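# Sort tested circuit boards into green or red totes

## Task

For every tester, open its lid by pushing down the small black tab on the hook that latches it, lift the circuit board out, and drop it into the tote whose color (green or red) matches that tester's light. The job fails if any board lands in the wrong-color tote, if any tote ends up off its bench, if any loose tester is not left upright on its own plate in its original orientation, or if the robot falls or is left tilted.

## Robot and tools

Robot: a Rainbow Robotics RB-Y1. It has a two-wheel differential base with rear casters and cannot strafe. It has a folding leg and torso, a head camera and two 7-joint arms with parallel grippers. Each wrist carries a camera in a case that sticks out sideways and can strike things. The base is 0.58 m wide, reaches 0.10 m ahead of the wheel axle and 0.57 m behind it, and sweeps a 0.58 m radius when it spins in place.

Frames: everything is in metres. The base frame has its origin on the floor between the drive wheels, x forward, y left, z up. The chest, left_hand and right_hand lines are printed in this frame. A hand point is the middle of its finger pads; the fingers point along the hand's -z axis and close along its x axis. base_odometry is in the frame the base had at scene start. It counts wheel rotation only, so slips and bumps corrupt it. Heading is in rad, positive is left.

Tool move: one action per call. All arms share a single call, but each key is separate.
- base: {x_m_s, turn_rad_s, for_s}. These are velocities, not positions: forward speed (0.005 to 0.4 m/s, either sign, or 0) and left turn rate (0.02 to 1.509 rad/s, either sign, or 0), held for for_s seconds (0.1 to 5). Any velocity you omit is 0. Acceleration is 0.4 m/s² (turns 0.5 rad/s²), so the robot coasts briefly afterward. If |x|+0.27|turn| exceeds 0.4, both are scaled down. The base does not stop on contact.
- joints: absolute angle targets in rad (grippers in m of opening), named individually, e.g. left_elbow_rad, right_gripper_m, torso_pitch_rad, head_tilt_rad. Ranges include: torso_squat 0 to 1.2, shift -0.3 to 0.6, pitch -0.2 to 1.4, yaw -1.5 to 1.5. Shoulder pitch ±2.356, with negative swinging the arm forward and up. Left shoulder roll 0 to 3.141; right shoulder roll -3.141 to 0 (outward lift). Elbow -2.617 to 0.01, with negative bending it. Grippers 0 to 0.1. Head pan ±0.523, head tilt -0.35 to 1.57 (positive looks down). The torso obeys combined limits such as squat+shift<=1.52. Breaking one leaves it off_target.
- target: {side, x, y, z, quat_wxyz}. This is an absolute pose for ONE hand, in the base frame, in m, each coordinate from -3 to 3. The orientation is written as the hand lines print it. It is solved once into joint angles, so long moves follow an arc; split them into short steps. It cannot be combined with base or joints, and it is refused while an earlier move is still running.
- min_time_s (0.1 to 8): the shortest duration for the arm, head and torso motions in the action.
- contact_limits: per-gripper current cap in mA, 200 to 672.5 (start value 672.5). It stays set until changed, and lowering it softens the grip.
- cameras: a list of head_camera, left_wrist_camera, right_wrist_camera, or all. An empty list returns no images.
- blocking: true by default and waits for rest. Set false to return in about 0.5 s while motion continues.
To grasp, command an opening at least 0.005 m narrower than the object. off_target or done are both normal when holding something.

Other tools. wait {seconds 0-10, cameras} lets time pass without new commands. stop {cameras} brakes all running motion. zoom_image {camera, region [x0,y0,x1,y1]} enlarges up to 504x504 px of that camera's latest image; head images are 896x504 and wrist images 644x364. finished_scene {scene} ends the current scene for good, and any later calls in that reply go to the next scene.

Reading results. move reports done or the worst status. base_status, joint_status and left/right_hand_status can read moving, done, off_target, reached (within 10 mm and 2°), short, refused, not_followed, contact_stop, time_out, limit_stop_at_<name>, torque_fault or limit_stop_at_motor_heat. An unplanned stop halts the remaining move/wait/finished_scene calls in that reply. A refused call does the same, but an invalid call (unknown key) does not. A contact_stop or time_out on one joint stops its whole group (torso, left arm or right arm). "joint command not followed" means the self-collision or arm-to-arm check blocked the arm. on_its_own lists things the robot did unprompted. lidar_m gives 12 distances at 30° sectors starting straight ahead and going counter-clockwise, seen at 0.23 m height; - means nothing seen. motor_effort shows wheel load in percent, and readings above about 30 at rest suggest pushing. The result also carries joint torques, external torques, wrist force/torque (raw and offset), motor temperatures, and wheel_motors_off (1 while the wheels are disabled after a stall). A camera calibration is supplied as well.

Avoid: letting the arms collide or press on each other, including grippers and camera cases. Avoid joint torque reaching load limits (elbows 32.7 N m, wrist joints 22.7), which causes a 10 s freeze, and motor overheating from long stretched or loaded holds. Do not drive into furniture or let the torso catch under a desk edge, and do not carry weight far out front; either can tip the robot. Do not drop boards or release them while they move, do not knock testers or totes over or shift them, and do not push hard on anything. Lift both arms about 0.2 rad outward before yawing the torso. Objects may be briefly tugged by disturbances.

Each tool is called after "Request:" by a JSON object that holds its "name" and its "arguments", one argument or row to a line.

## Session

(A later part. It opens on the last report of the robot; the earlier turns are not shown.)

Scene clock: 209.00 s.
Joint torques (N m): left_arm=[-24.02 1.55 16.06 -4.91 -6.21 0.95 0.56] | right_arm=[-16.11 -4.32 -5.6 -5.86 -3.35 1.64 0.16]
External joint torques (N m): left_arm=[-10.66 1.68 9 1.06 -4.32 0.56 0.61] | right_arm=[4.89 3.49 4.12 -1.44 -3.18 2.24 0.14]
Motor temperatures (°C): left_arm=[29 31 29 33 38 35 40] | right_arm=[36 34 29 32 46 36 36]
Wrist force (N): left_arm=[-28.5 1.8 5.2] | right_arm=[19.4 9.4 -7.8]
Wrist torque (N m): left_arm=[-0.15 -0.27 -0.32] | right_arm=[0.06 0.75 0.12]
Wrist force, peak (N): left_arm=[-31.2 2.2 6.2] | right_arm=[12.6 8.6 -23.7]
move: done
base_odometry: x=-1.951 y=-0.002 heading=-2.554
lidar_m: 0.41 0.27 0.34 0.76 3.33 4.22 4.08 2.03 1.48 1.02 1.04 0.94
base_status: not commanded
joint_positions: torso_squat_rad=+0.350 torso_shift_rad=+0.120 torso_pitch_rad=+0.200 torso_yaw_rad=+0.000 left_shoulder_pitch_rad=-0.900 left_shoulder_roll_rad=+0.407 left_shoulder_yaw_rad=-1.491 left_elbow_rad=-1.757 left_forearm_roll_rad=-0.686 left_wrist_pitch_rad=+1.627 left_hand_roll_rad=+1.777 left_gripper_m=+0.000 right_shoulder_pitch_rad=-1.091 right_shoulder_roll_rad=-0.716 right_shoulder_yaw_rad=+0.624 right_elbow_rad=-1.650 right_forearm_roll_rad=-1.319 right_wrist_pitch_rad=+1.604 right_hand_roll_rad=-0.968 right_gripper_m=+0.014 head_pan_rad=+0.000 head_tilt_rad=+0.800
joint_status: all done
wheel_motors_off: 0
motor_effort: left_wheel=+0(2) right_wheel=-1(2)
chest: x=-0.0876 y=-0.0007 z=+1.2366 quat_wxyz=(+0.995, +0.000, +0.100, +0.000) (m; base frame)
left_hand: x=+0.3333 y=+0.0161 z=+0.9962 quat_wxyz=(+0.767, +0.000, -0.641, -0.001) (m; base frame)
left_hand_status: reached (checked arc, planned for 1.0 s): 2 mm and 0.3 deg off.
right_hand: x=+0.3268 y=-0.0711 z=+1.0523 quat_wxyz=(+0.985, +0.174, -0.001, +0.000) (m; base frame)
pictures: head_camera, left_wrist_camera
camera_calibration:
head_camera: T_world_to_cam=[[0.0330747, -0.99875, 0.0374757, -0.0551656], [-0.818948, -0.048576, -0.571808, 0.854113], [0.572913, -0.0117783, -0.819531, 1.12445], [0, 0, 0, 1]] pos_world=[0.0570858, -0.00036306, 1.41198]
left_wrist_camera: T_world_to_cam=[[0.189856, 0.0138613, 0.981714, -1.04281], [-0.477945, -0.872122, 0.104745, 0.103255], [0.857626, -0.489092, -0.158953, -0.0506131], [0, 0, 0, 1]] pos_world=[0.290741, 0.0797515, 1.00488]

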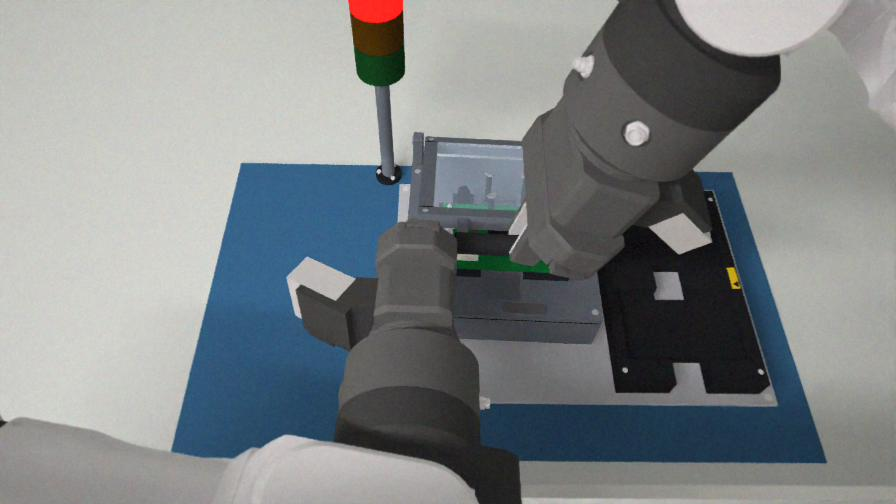

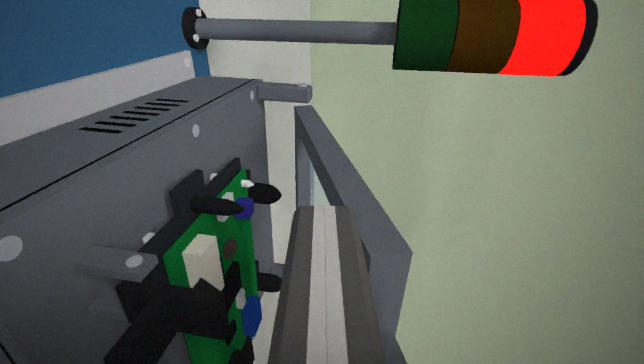

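Request:
{"name": "move", "arguments": {
  "target": {"side":"left","x":0.3346,"y":0.016,"z":1.007,"quat_wxyz":[0.766,0,-0.643,0]},
  "min_time_s": 0.6,
  "cameras": []
}}

Request:
{"name": "move", "arguments": {
  "joints": {"right_gripper_m":0.06},
  "cameras": ["left_wrist_camera"]
}}

Request:
{"name": "move", "arguments": {
  "target": {"side":"right","x":0.2986,"y":-0.097,"z":1.12,"quat_wxyz":[0.985,0.174,0,0]},
  "cameras": []
}}

Request:
{"name": "move", "arguments": {
  "target": {"side":"right","x":0.2526,"y":-0.2,"z":1.16,"quat_wxyz":[0.985,0.174,0,0]},
  "cameras": ["head_camera"]
}}

Request:
{"name": "move", "arguments": {
  "target": {"side":"left","x":0.3636,"y":0.016,"z":1.06,"quat_wxyz":[0.766,0,-0.643,0]},
  "min_time_s": 1.2,
  "cameras": []
}}

Request:
{"name": "move", "arguments": {
  "target": {"side":"left","x":0.4036,"y":0.016,"z":1.085,"quat_wxyz":[0.766,0,-0.643,0]},
  "min_time_s": 1,
  "cameras": ["head_camera","left_wrist_camera"]
}}

Request:
{"name": "move", "arguments": {
  "target": {"side":"left","x":0.4536,"y":0.016,"z":1.085,"quat_wxyz":[0.766,0,-0.643,0]},
  "min_time_s": 1,
  "cameras": []
}}

Request:
{"name": "move", "arguments": {
  "target": {"side":"left","x":0.4926,"y":0.016,"z":1.08,"quat_wxyz":[0.766,0,-0.643,0]},
  "min_time_s": 1,
  "cameras": ["head_camera"]
}}

Request:
{"name": "move", "arguments": {
  "target": {"side":"left","x":0.4426,"y":0.016,"z":1.085,"quat_wxyz":[0.766,0,-0.643,0]},
  "cameras": []
}}

Request:
{"name": "move", "arguments": {
  "target": {"side":"left","x":0.3526,"y":0.063,"z":1.11,"quat_wxyz":[0.766,0,-0.643,0]},
  "cameras": ["head_camera"]
}}

Request:
{"name": "move", "arguments": {
  "joints": {"left_shoulder_pitch_rad":-0.2,"left_shoulder_roll_rad":0.35,"left_shoulder_yaw_rad":0,"left_elbow_rad":-2.2,"left_forearm_roll_rad":0,"left_wrist_pitch_rad":0.6,"left_hand_roll_rad":0,"torso_squat_rad":0.40,"torso_pitch_rad":0.30},
  "cameras": []
}}

Request:
{"name": "move", "arguments": {
  "target": {"side":"right","x":0.37,"y":-0.10,"z":1.10,"quat_wxyz":[1,0,0,0]}
}}

Request:
{"name": "zoom_image", "arguments": {
  "camera": "right_wrist_camera",
  "region": [170, 80, 470, 364]
}}

Scene clock: 226.47 s.
Joint torques (N m): left_arm=[-32.85 1.59 21.49 -10.59 -12.08 3.38 0.13] | right_arm=[-9.03 -1.37 0.32 -2.76 -1.22 0.63 0.19]
External joint torques (N m): left_arm=[-19.45 1.61 14.34 -4.6 -10.18 3.03 0.19] | right_arm=[11.99 6.44 10.04 1.65 -1.04 1.24 0.19]
Motor temperatures (°C): left_arm=[30 31 30 33 39 35 40] | right_arm=[36 34 29 32 46 36 36]
Wrist force (N): left_arm=[-54.7 -2.2 -7.8] | right_arm=[7.9 11.3 20.2]
Wrist torque (N m): left_arm=[-0.13 0.53 -0.57] | right_arm=[0.22 0.79 0.03]
Wrist force, peak (N): left_arm=[-55.0 -2.2 -8.6] | right_arm=[6.8 11.7 24.0]
move: done
base_odometry: x=-1.951 y=-0.002 heading=-2.554
lidar_m: 0.41 0.27 0.35 0.75 3.32 4.22 4.09 2.03 1.49 1.02 1.04 0.94
base_status: not commanded
joint_positions: torso_squat_rad=+0.350 torso_shift_rad=+0.120 torso_pitch_rad=+0.200 torso_yaw_rad=+0.000 left_shoulder_pitch_rad=-0.907 left_shoulder_roll_rad=+0.416 left_shoulder_yaw_rad=-1.483 left_elbow_rad=-1.788 left_forearm_roll_rad=-0.675 left_wrist_pitch_rad=+1.640 left_hand_roll_rad=+1.754 left_gripper_m=+0.000 right_shoulder_pitch_rad=-1.092 right_shoulder_roll_rad=-0.716 right_shoulder_yaw_rad=+0.622 right_elbow_rad=-1.651 right_forearm_roll_rad=-1.319 right_wrist_pitch_rad=+1.604 right_hand_roll_rad=-0.968 right_gripper_m=+0.014 head_pan_rad=+0.000 head_tilt_rad=+0.800
joint_status: all done
wheel_motors_off: 0
motor_effort: left_wheel=-1(3) right_wheel=+0(1)
chest: x=-0.0876 y=-0.0008 z=+1.2366 quat_wxyz=(+0.995, +0.000, +0.100, +0.000) (m; base frame)
left_hand: x=+0.3328 y=+0.0164 z=+1.0032 quat_wxyz=(+0.768, +0.001, -0.640, -0.001) (m; base frame)
left_hand_status: reached (checked arc, planned for 0.6 s): 4 mm and 0.5 deg off.
right_hand: x=+0.3274 y=-0.0711 z=+1.0535 quat_wxyz=(+0.985, +0.175, -0.002, +0.000) (m; base frame)
pictures: none
No camera images: "cameras" was empty.

Scene clock: 227.50 s.
Joint torques (N m): left_arm=[-14.72 0.51 8.8 -6.07 -1.95 0.64 0.05] | right_arm=[-18.77 -6.13 -8.95 -0.14 4.37 -4.82 0.22]
External joint torques (N m): left_arm=[-1.22 0.49 1.6 -0.11 -0.05 0.29 0.1] | right_arm=[2.22 1.66 0.77 4.27 4.55 -4.21 0.22]
Motor temperatures (°C): left_arm=[30 31 30 33 39 35 40] | right_arm=[36 34 29 32 46 36 36]
Wrist force (N): left_arm=[-8.5 -0.4 -3.7] | right_arm=[-25.8 7.7 5.6]
Wrist torque (N m): left_arm=[-0.01 -0.69 -0.18] | right_arm=[-0.13 0.96 0.22]
Wrist force, peak (N): left_arm=[-53.2 -1.8 -7.2] | right_arm=[-29.7 7.0 7.5]
move: done
base_odometry: x=-1.951 y=-0.002 heading=-2.554
lidar_m: 0.42 0.27 0.34 0.75 3.33 4.23 4.09 2.03 1.49 1.03 1.05 0.94
base_status: not commanded
joint_positions: torso_squat_rad=+0.350 torso_shift_rad=+0.119 torso_pitch_rad=+0.199 torso_yaw_rad=+0.000 left_shoulder_pitch_rad=-0.911 left_shoulder_roll_rad=+0.416 left_shoulder_yaw_rad=-1.479 left_elbow_rad=-1.789 left_forearm_roll_rad=-0.678 left_wrist_pitch_rad=+1.640 left_hand_roll_rad=+1.754 left_gripper_m=+0.000 right_shoulder_pitch_rad=-1.090 right_shoulder_roll_rad=-0.715 right_shoulder_yaw_rad=+0.625 right_elbow_rad=-1.651 right_forearm_roll_rad=-1.321 right_wrist_pitch_rad=+1.605 right_hand_roll_rad=-0.968 right_gripper_m=+0.060 head_pan_rad=+0.000 head_tilt_rad=+0.800
joint_status: all done
wheel_motors_off: 0
motor_effort: left_wheel=+1(3) right_wheel=+8(9)
chest: x=-0.0885 y=-0.0007 z=+1.2367 quat_wxyz=(+0.995, +0.000, +0.099, +0.000) (m; base frame)
left_hand: x=+0.3339 y=+0.0158 z=+1.0072 quat_wxyz=(+0.765, +0.000, -0.644, +0.000) (m; base frame)
right_hand: x=+0.3250 y=-0.0709 z=+1.0526 quat_wxyz=(+0.985, +0.174, +0.000, +0.001) (m; base frame)
pictures: left_wrist_camera
camera_calibration:
left_wrist_camera: T_world_to_cam=[[0.18402, 0.0151434, 0.982806, -1.05293], [-0.478245, -0.872168, 0.102985, 0.104035], [0.858731, -0.488973, -0.153254, -0.0556358], [0, 0, 0, 1]] pos_world=[0.291289, 0.0794766, 1.01558]

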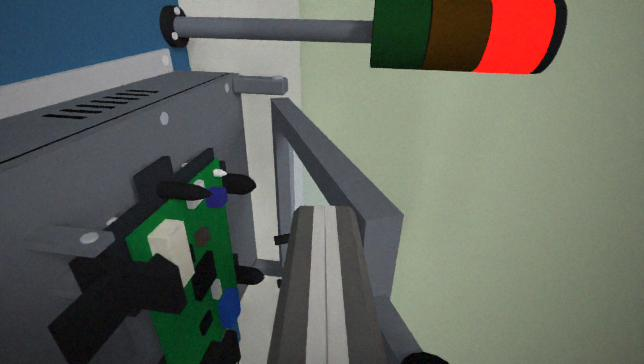

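Scene clock: 228.50 s.
Joint torques (N m): left_arm=[-14.18 0.31 8.63 -5.7 -2.11 0.55 0.17] | right_arm=[-18.42 -7.28 -9.23 -2.44 -0.15 -0.83 0.04]
External joint torques (N m): left_arm=[-0.7 0.3 1.44 0.27 -0.21 0.2 0.22] | right_arm=[1.44 1.35 0.55 0.52 -0.03 -0.19 0.04]
Motor temperatures (°C): left_arm=[30 31 30 33 39 35 40] | right_arm=[36 34 29 32 46 36 36]
Wrist force (N): left_arm=[-10.2 -0.3 -2.8] | right_arm=[2.4 8.5 -12.7]
Wrist torque (N m): left_arm=[-0.03 -0.67 -0.20] | right_arm=[0.09 0.87 0.52]
Wrist force, peak (N): left_arm=[-12.2 0.6 -3.3] | right_arm=[-26.2 7.1 4.2]
move: done
base_odometry: x=-1.951 y=-0.002 heading=-2.554
lidar_m: 0.40 0.27 0.35 0.75 3.32 4.22 4.09 2.03 1.49 1.02 1.04 0.94
base_status: not commanded
joint_positions: torso_squat_rad=+0.350 torso_shift_rad=+0.120 torso_pitch_rad=+0.200 torso_yaw_rad=+0.000 left_shoulder_pitch_rad=-0.911 left_shoulder_roll_rad=+0.416 left_shoulder_yaw_rad=-1.479 left_elbow_rad=-1.790 left_forearm_roll_rad=-0.678 left_wrist_pitch_rad=+1.640 left_hand_roll_rad=+1.754 left_gripper_m=+0.000 right_shoulder_pitch_rad=-1.123 right_shoulder_roll_rad=-0.840 right_shoulder_yaw_rad=+0.511 right_elbow_rad=-1.826 right_forearm_roll_rad=-1.473 right_wrist_pitch_rad=+1.732 right_hand_roll_rad=-1.081 right_gripper_m=+0.060 head_pan_rad=+0.000 head_tilt_rad=+0.800
joint_status: all done
wheel_motors_off: 0
motor_effort: left_wheel=+0(4) right_wheel=+2(9)
chest: x=-0.0879 y=-0.0007 z=+1.2366 quat_wxyz=(+0.995, +0.000, +0.100, +0.000) (m; base frame)
left_hand: x=+0.3343 y=+0.0159 z=+1.0068 quat_wxyz=(+0.766, +0.000, -0.643, +0.000) (m; base frame)
right_hand: x=+0.2992 y=-0.0970 z=+1.1197 quat_wxyz=(+0.985, +0.174, +0.000, +0.000) (m; base frame)
right_hand_status: reached (checked arc, planned for 0.5 s): 1 mm and 0.0 deg off.
pictures: none
No camera images: "cameras" was empty.

Scene clock: 229.57 s.
Joint torques (N m): left_arm=[-14.23 0.51 8.76 -5.35 -2.32 0.57 0.12] | right_arm=[-13.74 -10.44 -9.29 -1.13 -0.18 -0.71 -0.04]
External joint torques (N m): left_arm=[-0.75 0.49 1.56 0.62 -0.42 0.22 0.18] | right_arm=[1.81 1.66 0.31 -0.1 -0.02 -0.11 -0.04]
Motor temperatures (°C): left_arm=[30 31 30 33 39 35 40] | right_arm=[36 34 29 32 46 36 36]
Wrist force (N): left_arm=[-12.3 -0.2 -3.9] | right_arm=[2.2 9.0 -12.8]
Wrist torque (N m): left_arm=[0.00 -0.70 -0.19] | right_arm=[0.02 0.83 0.51]
Wrist force, peak (N): left_arm=[-12.3 -0.2 -3.9] | right_arm=[2.2 9.0 -14.2]
move: done
base_odometry: x=-1.951 y=-0.002 heading=-2.554
lidar_m: 0.40 0.26 0.35 0.75 3.33 4.22 4.08 2.03 1.48 1.02 1.04 0.95
base_status: not commanded
joint_positions: torso_squat_rad=+0.350 torso_shift_rad=+0.120 torso_pitch_rad=+0.200 torso_yaw_rad=+0.000 left_shoulder_pitch_rad=-0.911 left_shoulder_roll_rad=+0.416 left_shoulder_yaw_rad=-1.479 left_elbow_rad=-1.790 left_forearm_roll_rad=-0.678 left_wrist_pitch_rad=+1.640 left_hand_roll_rad=+1.754 left_gripper_m=+0.000 right_shoulder_pitch_rad=-0.903 right_shoulder_roll_rad=-1.174 right_shoulder_yaw_rad=+0.243 right_elbow_rad=-2.021 right_forearm_roll_rad=-1.728 right_wrist_pitch_rad=+1.775 right_hand_roll_rad=-0.989 right_gripper_m=+0.060 head_pan_rad=+0.000 head_tilt_rad=+0.800
joint_status: all done
wheel_motors_off: 0
motor_effort: left_wheel=-2(2) right_wheel=+2(4)
chest: x=-0.0879 y=-0.0007 z=+1.2366 quat_wxyz=(+0.995, +0.000, +0.100, +0.000) (m; base frame)
left_hand: x=+0.3343 y=+0.0158 z=+1.0068 quat_wxyz=(+0.766, +0.000, -0.643, +0.000) (m; base frame)
right_hand: x=+0.2528 y=-0.1999 z=+1.1602 quat_wxyz=(+0.985, +0.172, +0.000, +0.000) (m; base frame)
right_hand_status: reached (checked arc, planned for 0.7 s): 0 mm and 0.3 deg off.
pictures: head_camera
camera_calibration:
head_camera: T_world_to_cam=[[0.0329462, -0.998753, 0.0374998, -0.0552141], [-0.81868, -0.0484903, -0.572199, 0.85439], [0.573304, -0.0118486, -0.819257, 1.12435], [0, 0, 0, 1]] pos_world=[0.0566974, -0.000393803, 1.41208]

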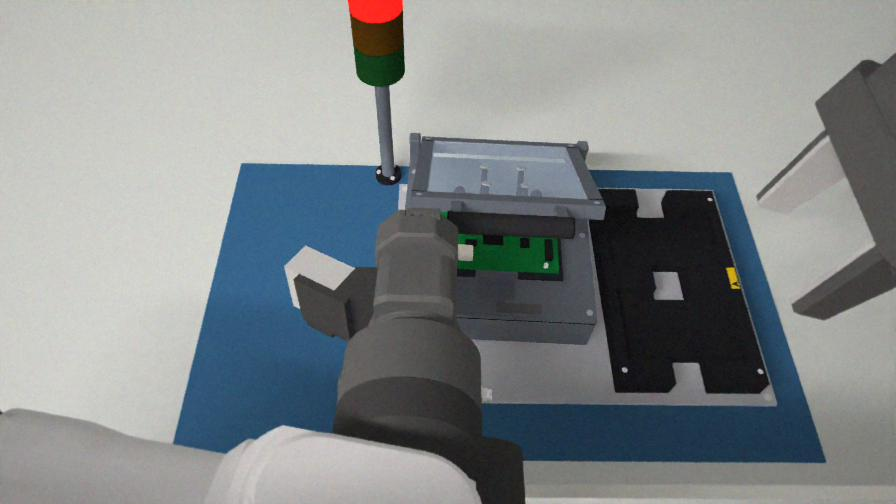

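Scene clock: 231.10 s.
Joint torques (N m): left_arm=[-17.05 3.7 11.29 -5.31 -2.39 0.09 -0.17] | right_arm=[-13.69 -10.23 -9.42 -1.16 -0.27 -0.77 -0.01]
External joint torques (N m): left_arm=[-2.07 2.54 3.11 0.29 -0.46 -0.04 -0.11] | right_arm=[1.86 1.87 0.18 -0.13 -0.11 -0.17 -0.01]
Motor temperatures (°C): left_arm=[30 31 30 33 39 35 40] | right_arm=[36 34 29 32 46 36 36]
Wrist force (N): left_arm=[-11.2 -1.3 -1.5] | right_arm=[2.2 8.9 -12.9]
Wrist torque (N m): left_arm=[0.02 -0.67 -0.23] | right_arm=[0.04 0.84 0.52]
Wrist force, peak (N): left_arm=[-15.0 1.2 -3.2] | right_arm=[2.1 9.2 -12.9]
move: done
base_odometry: x=-1.951 y=-0.002 heading=-2.554
lidar_m: 0.41 0.26 0.35 0.76 3.33 4.22 4.09 2.03 1.48 1.02 1.03 0.95
base_status: not commanded
joint_positions: torso_squat_rad=+0.350 torso_shift_rad=+0.120 torso_pitch_rad=+0.200 torso_yaw_rad=+0.000 left_shoulder_pitch_rad=-1.000 left_shoulder_roll_rad=+0.468 left_shoulder_yaw_rad=-1.367 left_elbow_rad=-1.891 left_forearm_roll_rad=-0.561 left_wrist_pitch_rad=+1.638 left_hand_roll_rad=+1.644 left_gripper_m=+0.000 right_shoulder_pitch_rad=-0.903 right_shoulder_roll_rad=-1.174 right_shoulder_yaw_rad=+0.243 right_elbow_rad=-2.021 right_forearm_roll_rad=-1.728 right_wrist_pitch_rad=+1.775 right_hand_roll_rad=-0.989 right_gripper_m=+0.060 head_pan_rad=+0.000 head_tilt_rad=+0.800
joint_status: all done
wheel_motors_off: 0
motor_effort: left_wheel=-2(3) right_wheel=+4(5)
chest: x=-0.0879 y=-0.0007 z=+1.2366 quat_wxyz=(+0.995, +0.000, +0.100, +0.000) (m; base frame)
left_hand: x=+0.3631 y=+0.0158 z=+1.0595 quat_wxyz=(+0.766, +0.000, -0.643, +0.000) (m; base frame)
left_hand_status: reached (checked arc, planned for 1.2 s): 1 mm and 0.1 deg off.
right_hand: x=+0.2528 y=-0.1999 z=+1.1602 quat_wxyz=(+0.985, +0.172, +0.000, +0.000) (m; base frame)
pictures: none
No camera images: "cameras" was empty.

Scene clock: 232.43 s.
Joint torques (N m): left_arm=[-17.82 4.61 11.33 -2.76 -1.85 0.05 -0.27] | right_arm=[-13.91 -10.1 -9.19 -1.29 -0.24 -0.71 0]
External joint torques (N m): left_arm=[-1.15 2.44 2.42 2.31 0.09 -0.02 -0.22] | right_arm=[1.64 2 0.41 -0.26 -0.07 -0.12 0]
Motor temperatures (°C): left_arm=[30 31 30 33 39 35 40] | right_arm=[35 34 29 32 46 36 36]
Wrist force (N): left_arm=[-10.0 -1.3 -1.0] | right_arm=[2.2 8.7 -12.7]
Wrist torque (N m): left_arm=[0.00 -0.75 -0.19] | right_arm=[0.04 0.85 0.53]
Wrist force, peak (N): left_arm=[-13.2 -0.7 -1.9] | right_arm=[2.4 9.1 -13.0]
move: done
base_odometry: x=-1.951 y=-0.002 heading=-2.554
lidar_m: 0.42 0.27 0.34 0.75 3.34 4.23 4.08 2.03 1.48 1.02 1.05 0.94
base_status: not commanded
joint_positions: torso_squat_rad=+0.350 torso_shift_rad=+0.120 torso_pitch_rad=+0.200 torso_yaw_rad=+0.000 left_shoulder_pitch_rad=-1.072 left_shoulder_roll_rad=+0.490 left_shoulder_yaw_rad=-1.280 left_elbow_rad=-1.836 left_forearm_roll_rad=-0.461 left_wrist_pitch_rad=+1.553 left_hand_roll_rad=+1.611 left_gripper_m=+0.000 right_shoulder_pitch_rad=-0.903 right_shoulder_roll_rad=-1.174 right_shoulder_yaw_rad=+0.243 right_elbow_rad=-2.021 right_forearm_roll_rad=-1.728 right_wrist_pitch_rad=+1.775 right_hand_roll_rad=-0.989 right_gripper_m=+0.060 head_pan_rad=+0.000 head_tilt_rad=+0.800
joint_status: all done
wheel_motors_off: 0
motor_effort: left_wheel=-2(3) right_wheel=+2(5)
chest: x=-0.0879 y=-0.0007 z=+1.2366 quat_wxyz=(+0.995, +0.000, +0.100, +0.000) (m; base frame)
left_hand: x=+0.4029 y=+0.0159 z=+1.0848 quat_wxyz=(+0.766, +0.000, -0.643, +0.000) (m; base frame)
left_hand_status: reached (checked arc, planned for 1.0 s): 1 mm and 0.1 deg off.
right_hand: x=+0.2528 y=-0.1999 z=+1.1602 quat_wxyz=(+0.985, +0.172, +0.000, +0.000) (m; base frame)
pictures: head_camera, left_wrist_camera
camera_calibration:
head_camera: T_world_to_cam=[[0.032947, -0.998753, 0.0375, -0.0552139], [-0.818676, -0.0484911, -0.572205, 0.854391], [0.57331, -0.0118479, -0.819253, 1.12435], [0, 0, 0, 1]] pos_world=[0.0566875, -0.000393584, 1.41208]
left_wrist_camera: T_world_to_cam=[[0.186394, 0.0157687, 0.982349, -1.14237], [-0.478277, -0.87194, 0.104746, 0.127172], [0.8582, -0.489359, -0.154983, -0.100862], [0, 0, 0, 1]] pos_world=[0.360314, 0.0795427, 1.09325]

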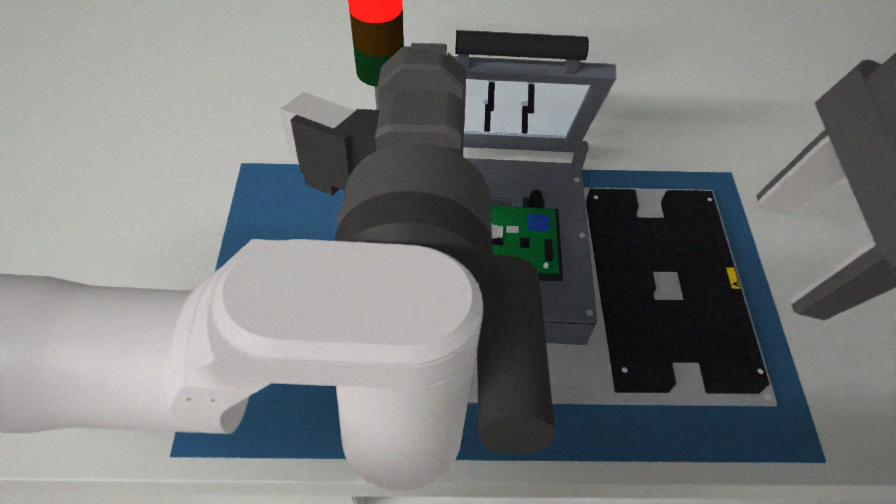

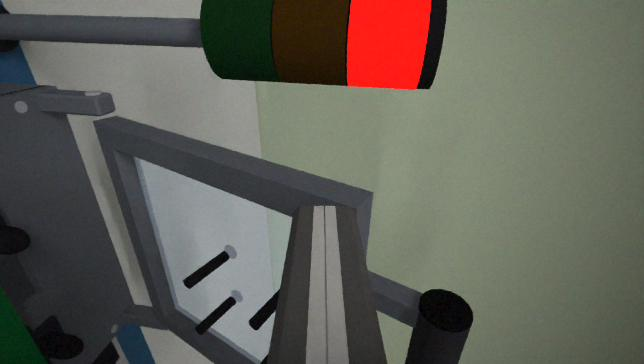

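Scene clock: 233.77 s.
Joint torques (N m): left_arm=[-19.05 2.09 11.03 -2.67 -1.6 -0.07 0.43] | right_arm=[-13.81 -10.11 -9.4 -1.21 -0.32 -0.77 -0.11]
External joint torques (N m): left_arm=[-0.44 -0.97 1.77 1.83 0.29 -0.2 0.48] | right_arm=[1.75 1.99 0.2 -0.19 -0.15 -0.17 -0.11]
Motor temperatures (°C): left_arm=[30 31 30 33 39 35 40] | right_arm=[35 34 29 32 46 36 36]
Wrist force (N): left_arm=[-9.0 -0.1 -1.3] | right_arm=[2.1 9.0 -12.8]
Wrist torque (N m): left_arm=[-0.03 -0.74 -0.17] | right_arm=[0.03 0.83 0.53]
Wrist force, peak (N): left_arm=[-11.5 1.3 -0.4] | right_arm=[2.4 9.1 -13.1]
move: done
base_odometry: x=-1.951 y=-0.002 heading=-2.554
lidar_m: 0.42 0.27 0.34 0.75 3.33 4.22 4.08 2.03 1.48 1.03 1.05 0.94
base_status: not commanded
joint_positions: torso_squat_rad=+0.350 torso_shift_rad=+0.120 torso_pitch_rad=+0.200 torso_yaw_rad=+0.000 left_shoulder_pitch_rad=-1.135 left_shoulder_roll_rad=+0.475 left_shoulder_yaw_rad=-1.239 left_elbow_rad=-1.643 left_forearm_roll_rad=-0.403 left_wrist_pitch_rad=+1.392 left_hand_roll_rad=+1.642 left_gripper_m=+0.000 right_shoulder_pitch_rad=-0.903 right_shoulder_roll_rad=-1.174 right_shoulder_yaw_rad=+0.243 right_elbow_rad=-2.021 right_forearm_roll_rad=-1.728 right_wrist_pitch_rad=+1.775 right_hand_roll_rad=-0.989 right_gripper_m=+0.060 head_pan_rad=+0.000 head_tilt_rad=+0.800
joint_status: all done
wheel_motors_off: 0
motor_effort: left_wheel=+0(3) right_wheel=+2(5)
chest: x=-0.0879 y=-0.0007 z=+1.2366 quat_wxyz=(+0.995, +0.000, +0.100, +0.000) (m; base frame)
left_hand: x=+0.4535 y=+0.0161 z=+1.0848 quat_wxyz=(+0.766, +0.000, -0.643, +0.000) (m; base frame)
left_hand_status: reached (checked arc, planned for 1.0 s): 0 mm and 0.0 deg off.
right_hand: x=+0.2528 y=-0.1999 z=+1.1603 quat_wxyz=(+0.985, +0.172, +0.000, +0.000) (m; base frame)
pictures: none
No camera images: "cameras" was empty.

Scene clock: 235.10 s.
Joint torques (N m): left_arm=[-19.91 2.51 10.48 -2.19 -1.31 -0.13 0.44] | right_arm=[-13.88 -10.09 -9.41 -1.18 -0.24 -0.69 0.05]
External joint torques (N m): left_arm=[0.18 -1.17 1.37 1.86 0.5 -0.33 0.49] | right_arm=[1.67 2.01 0.2 -0.15 -0.08 -0.09 0.05]
Motor temperatures (°C): left_arm=[30 31 30 33 39 35 40] | right_arm=[35 34 29 32 46 36 36]
Wrist force (N): left_arm=[-8.3 -0.3 -2.0] | right_arm=[2.2 9.0 -12.8]
Wrist torque (N m): left_arm=[-0.02 -0.75 -0.17] | right_arm=[0.03 0.83 0.51]
Wrist force, peak (N): left_arm=[-9.8 1.1 -0.3] | right_arm=[2.3 9.0 -13.0]
move: done
base_odometry: x=-1.951 y=-0.002 heading=-2.554
lidar_m: 0.41 0.27 0.34 0.76 3.33 4.22 4.08 2.03 1.48 1.02 1.04 0.94
base_status: not commanded
joint_positions: torso_squat_rad=+0.350 torso_shift_rad=+0.120 torso_pitch_rad=+0.200 torso_yaw_rad=+0.000 left_shoulder_pitch_rad=-1.184 left_shoulder_roll_rad=+0.438 left_shoulder_yaw_rad=-1.225 left_elbow_rad=-1.449 left_forearm_roll_rad=-0.378 left_wrist_pitch_rad=+1.252 left_hand_roll_rad=+1.678 left_gripper_m=+0.000 right_shoulder_pitch_rad=-0.903 right_shoulder_roll_rad=-1.174 right_shoulder_yaw_rad=+0.243 right_elbow_rad=-2.021 right_forearm_roll_rad=-1.728 right_wrist_pitch_rad=+1.775 right_hand_roll_rad=-0.989 right_gripper_m=+0.060 head_pan_rad=+0.000 head_tilt_rad=+0.800
joint_status: all done
wheel_motors_off: 0
motor_effort: left_wheel=-1(2) right_wheel=+1(4)
chest: x=-0.0879 y=-0.0007 z=+1.2366 quat_wxyz=(+0.995, +0.000, +0.100, +0.000) (m; base frame)
left_hand: x=+0.4925 y=+0.0161 z=+1.0799 quat_wxyz=(+0.766, +0.000, -0.643, +0.000) (m; base frame)
left_hand_status: reached (checked arc, planned for 1.0 s): 0 mm and 0.0 deg off.
right_hand: x=+0.2528 y=-0.1999 z=+1.1603 quat_wxyz=(+0.985, +0.172, +0.000, +0.000) (m; base frame)
pictures: head_camera
camera_calibration:
head_camera: T_world_to_cam=[[0.0329646, -0.998752, 0.0375106, -0.0552151], [-0.81867, -0.0485117, -0.572212, 0.854395], [0.573318, -0.011846, -0.819247, 1.12435], [0, 0, 0, 1]] pos_world=[0.056677, -0.000379046, 1.41209]

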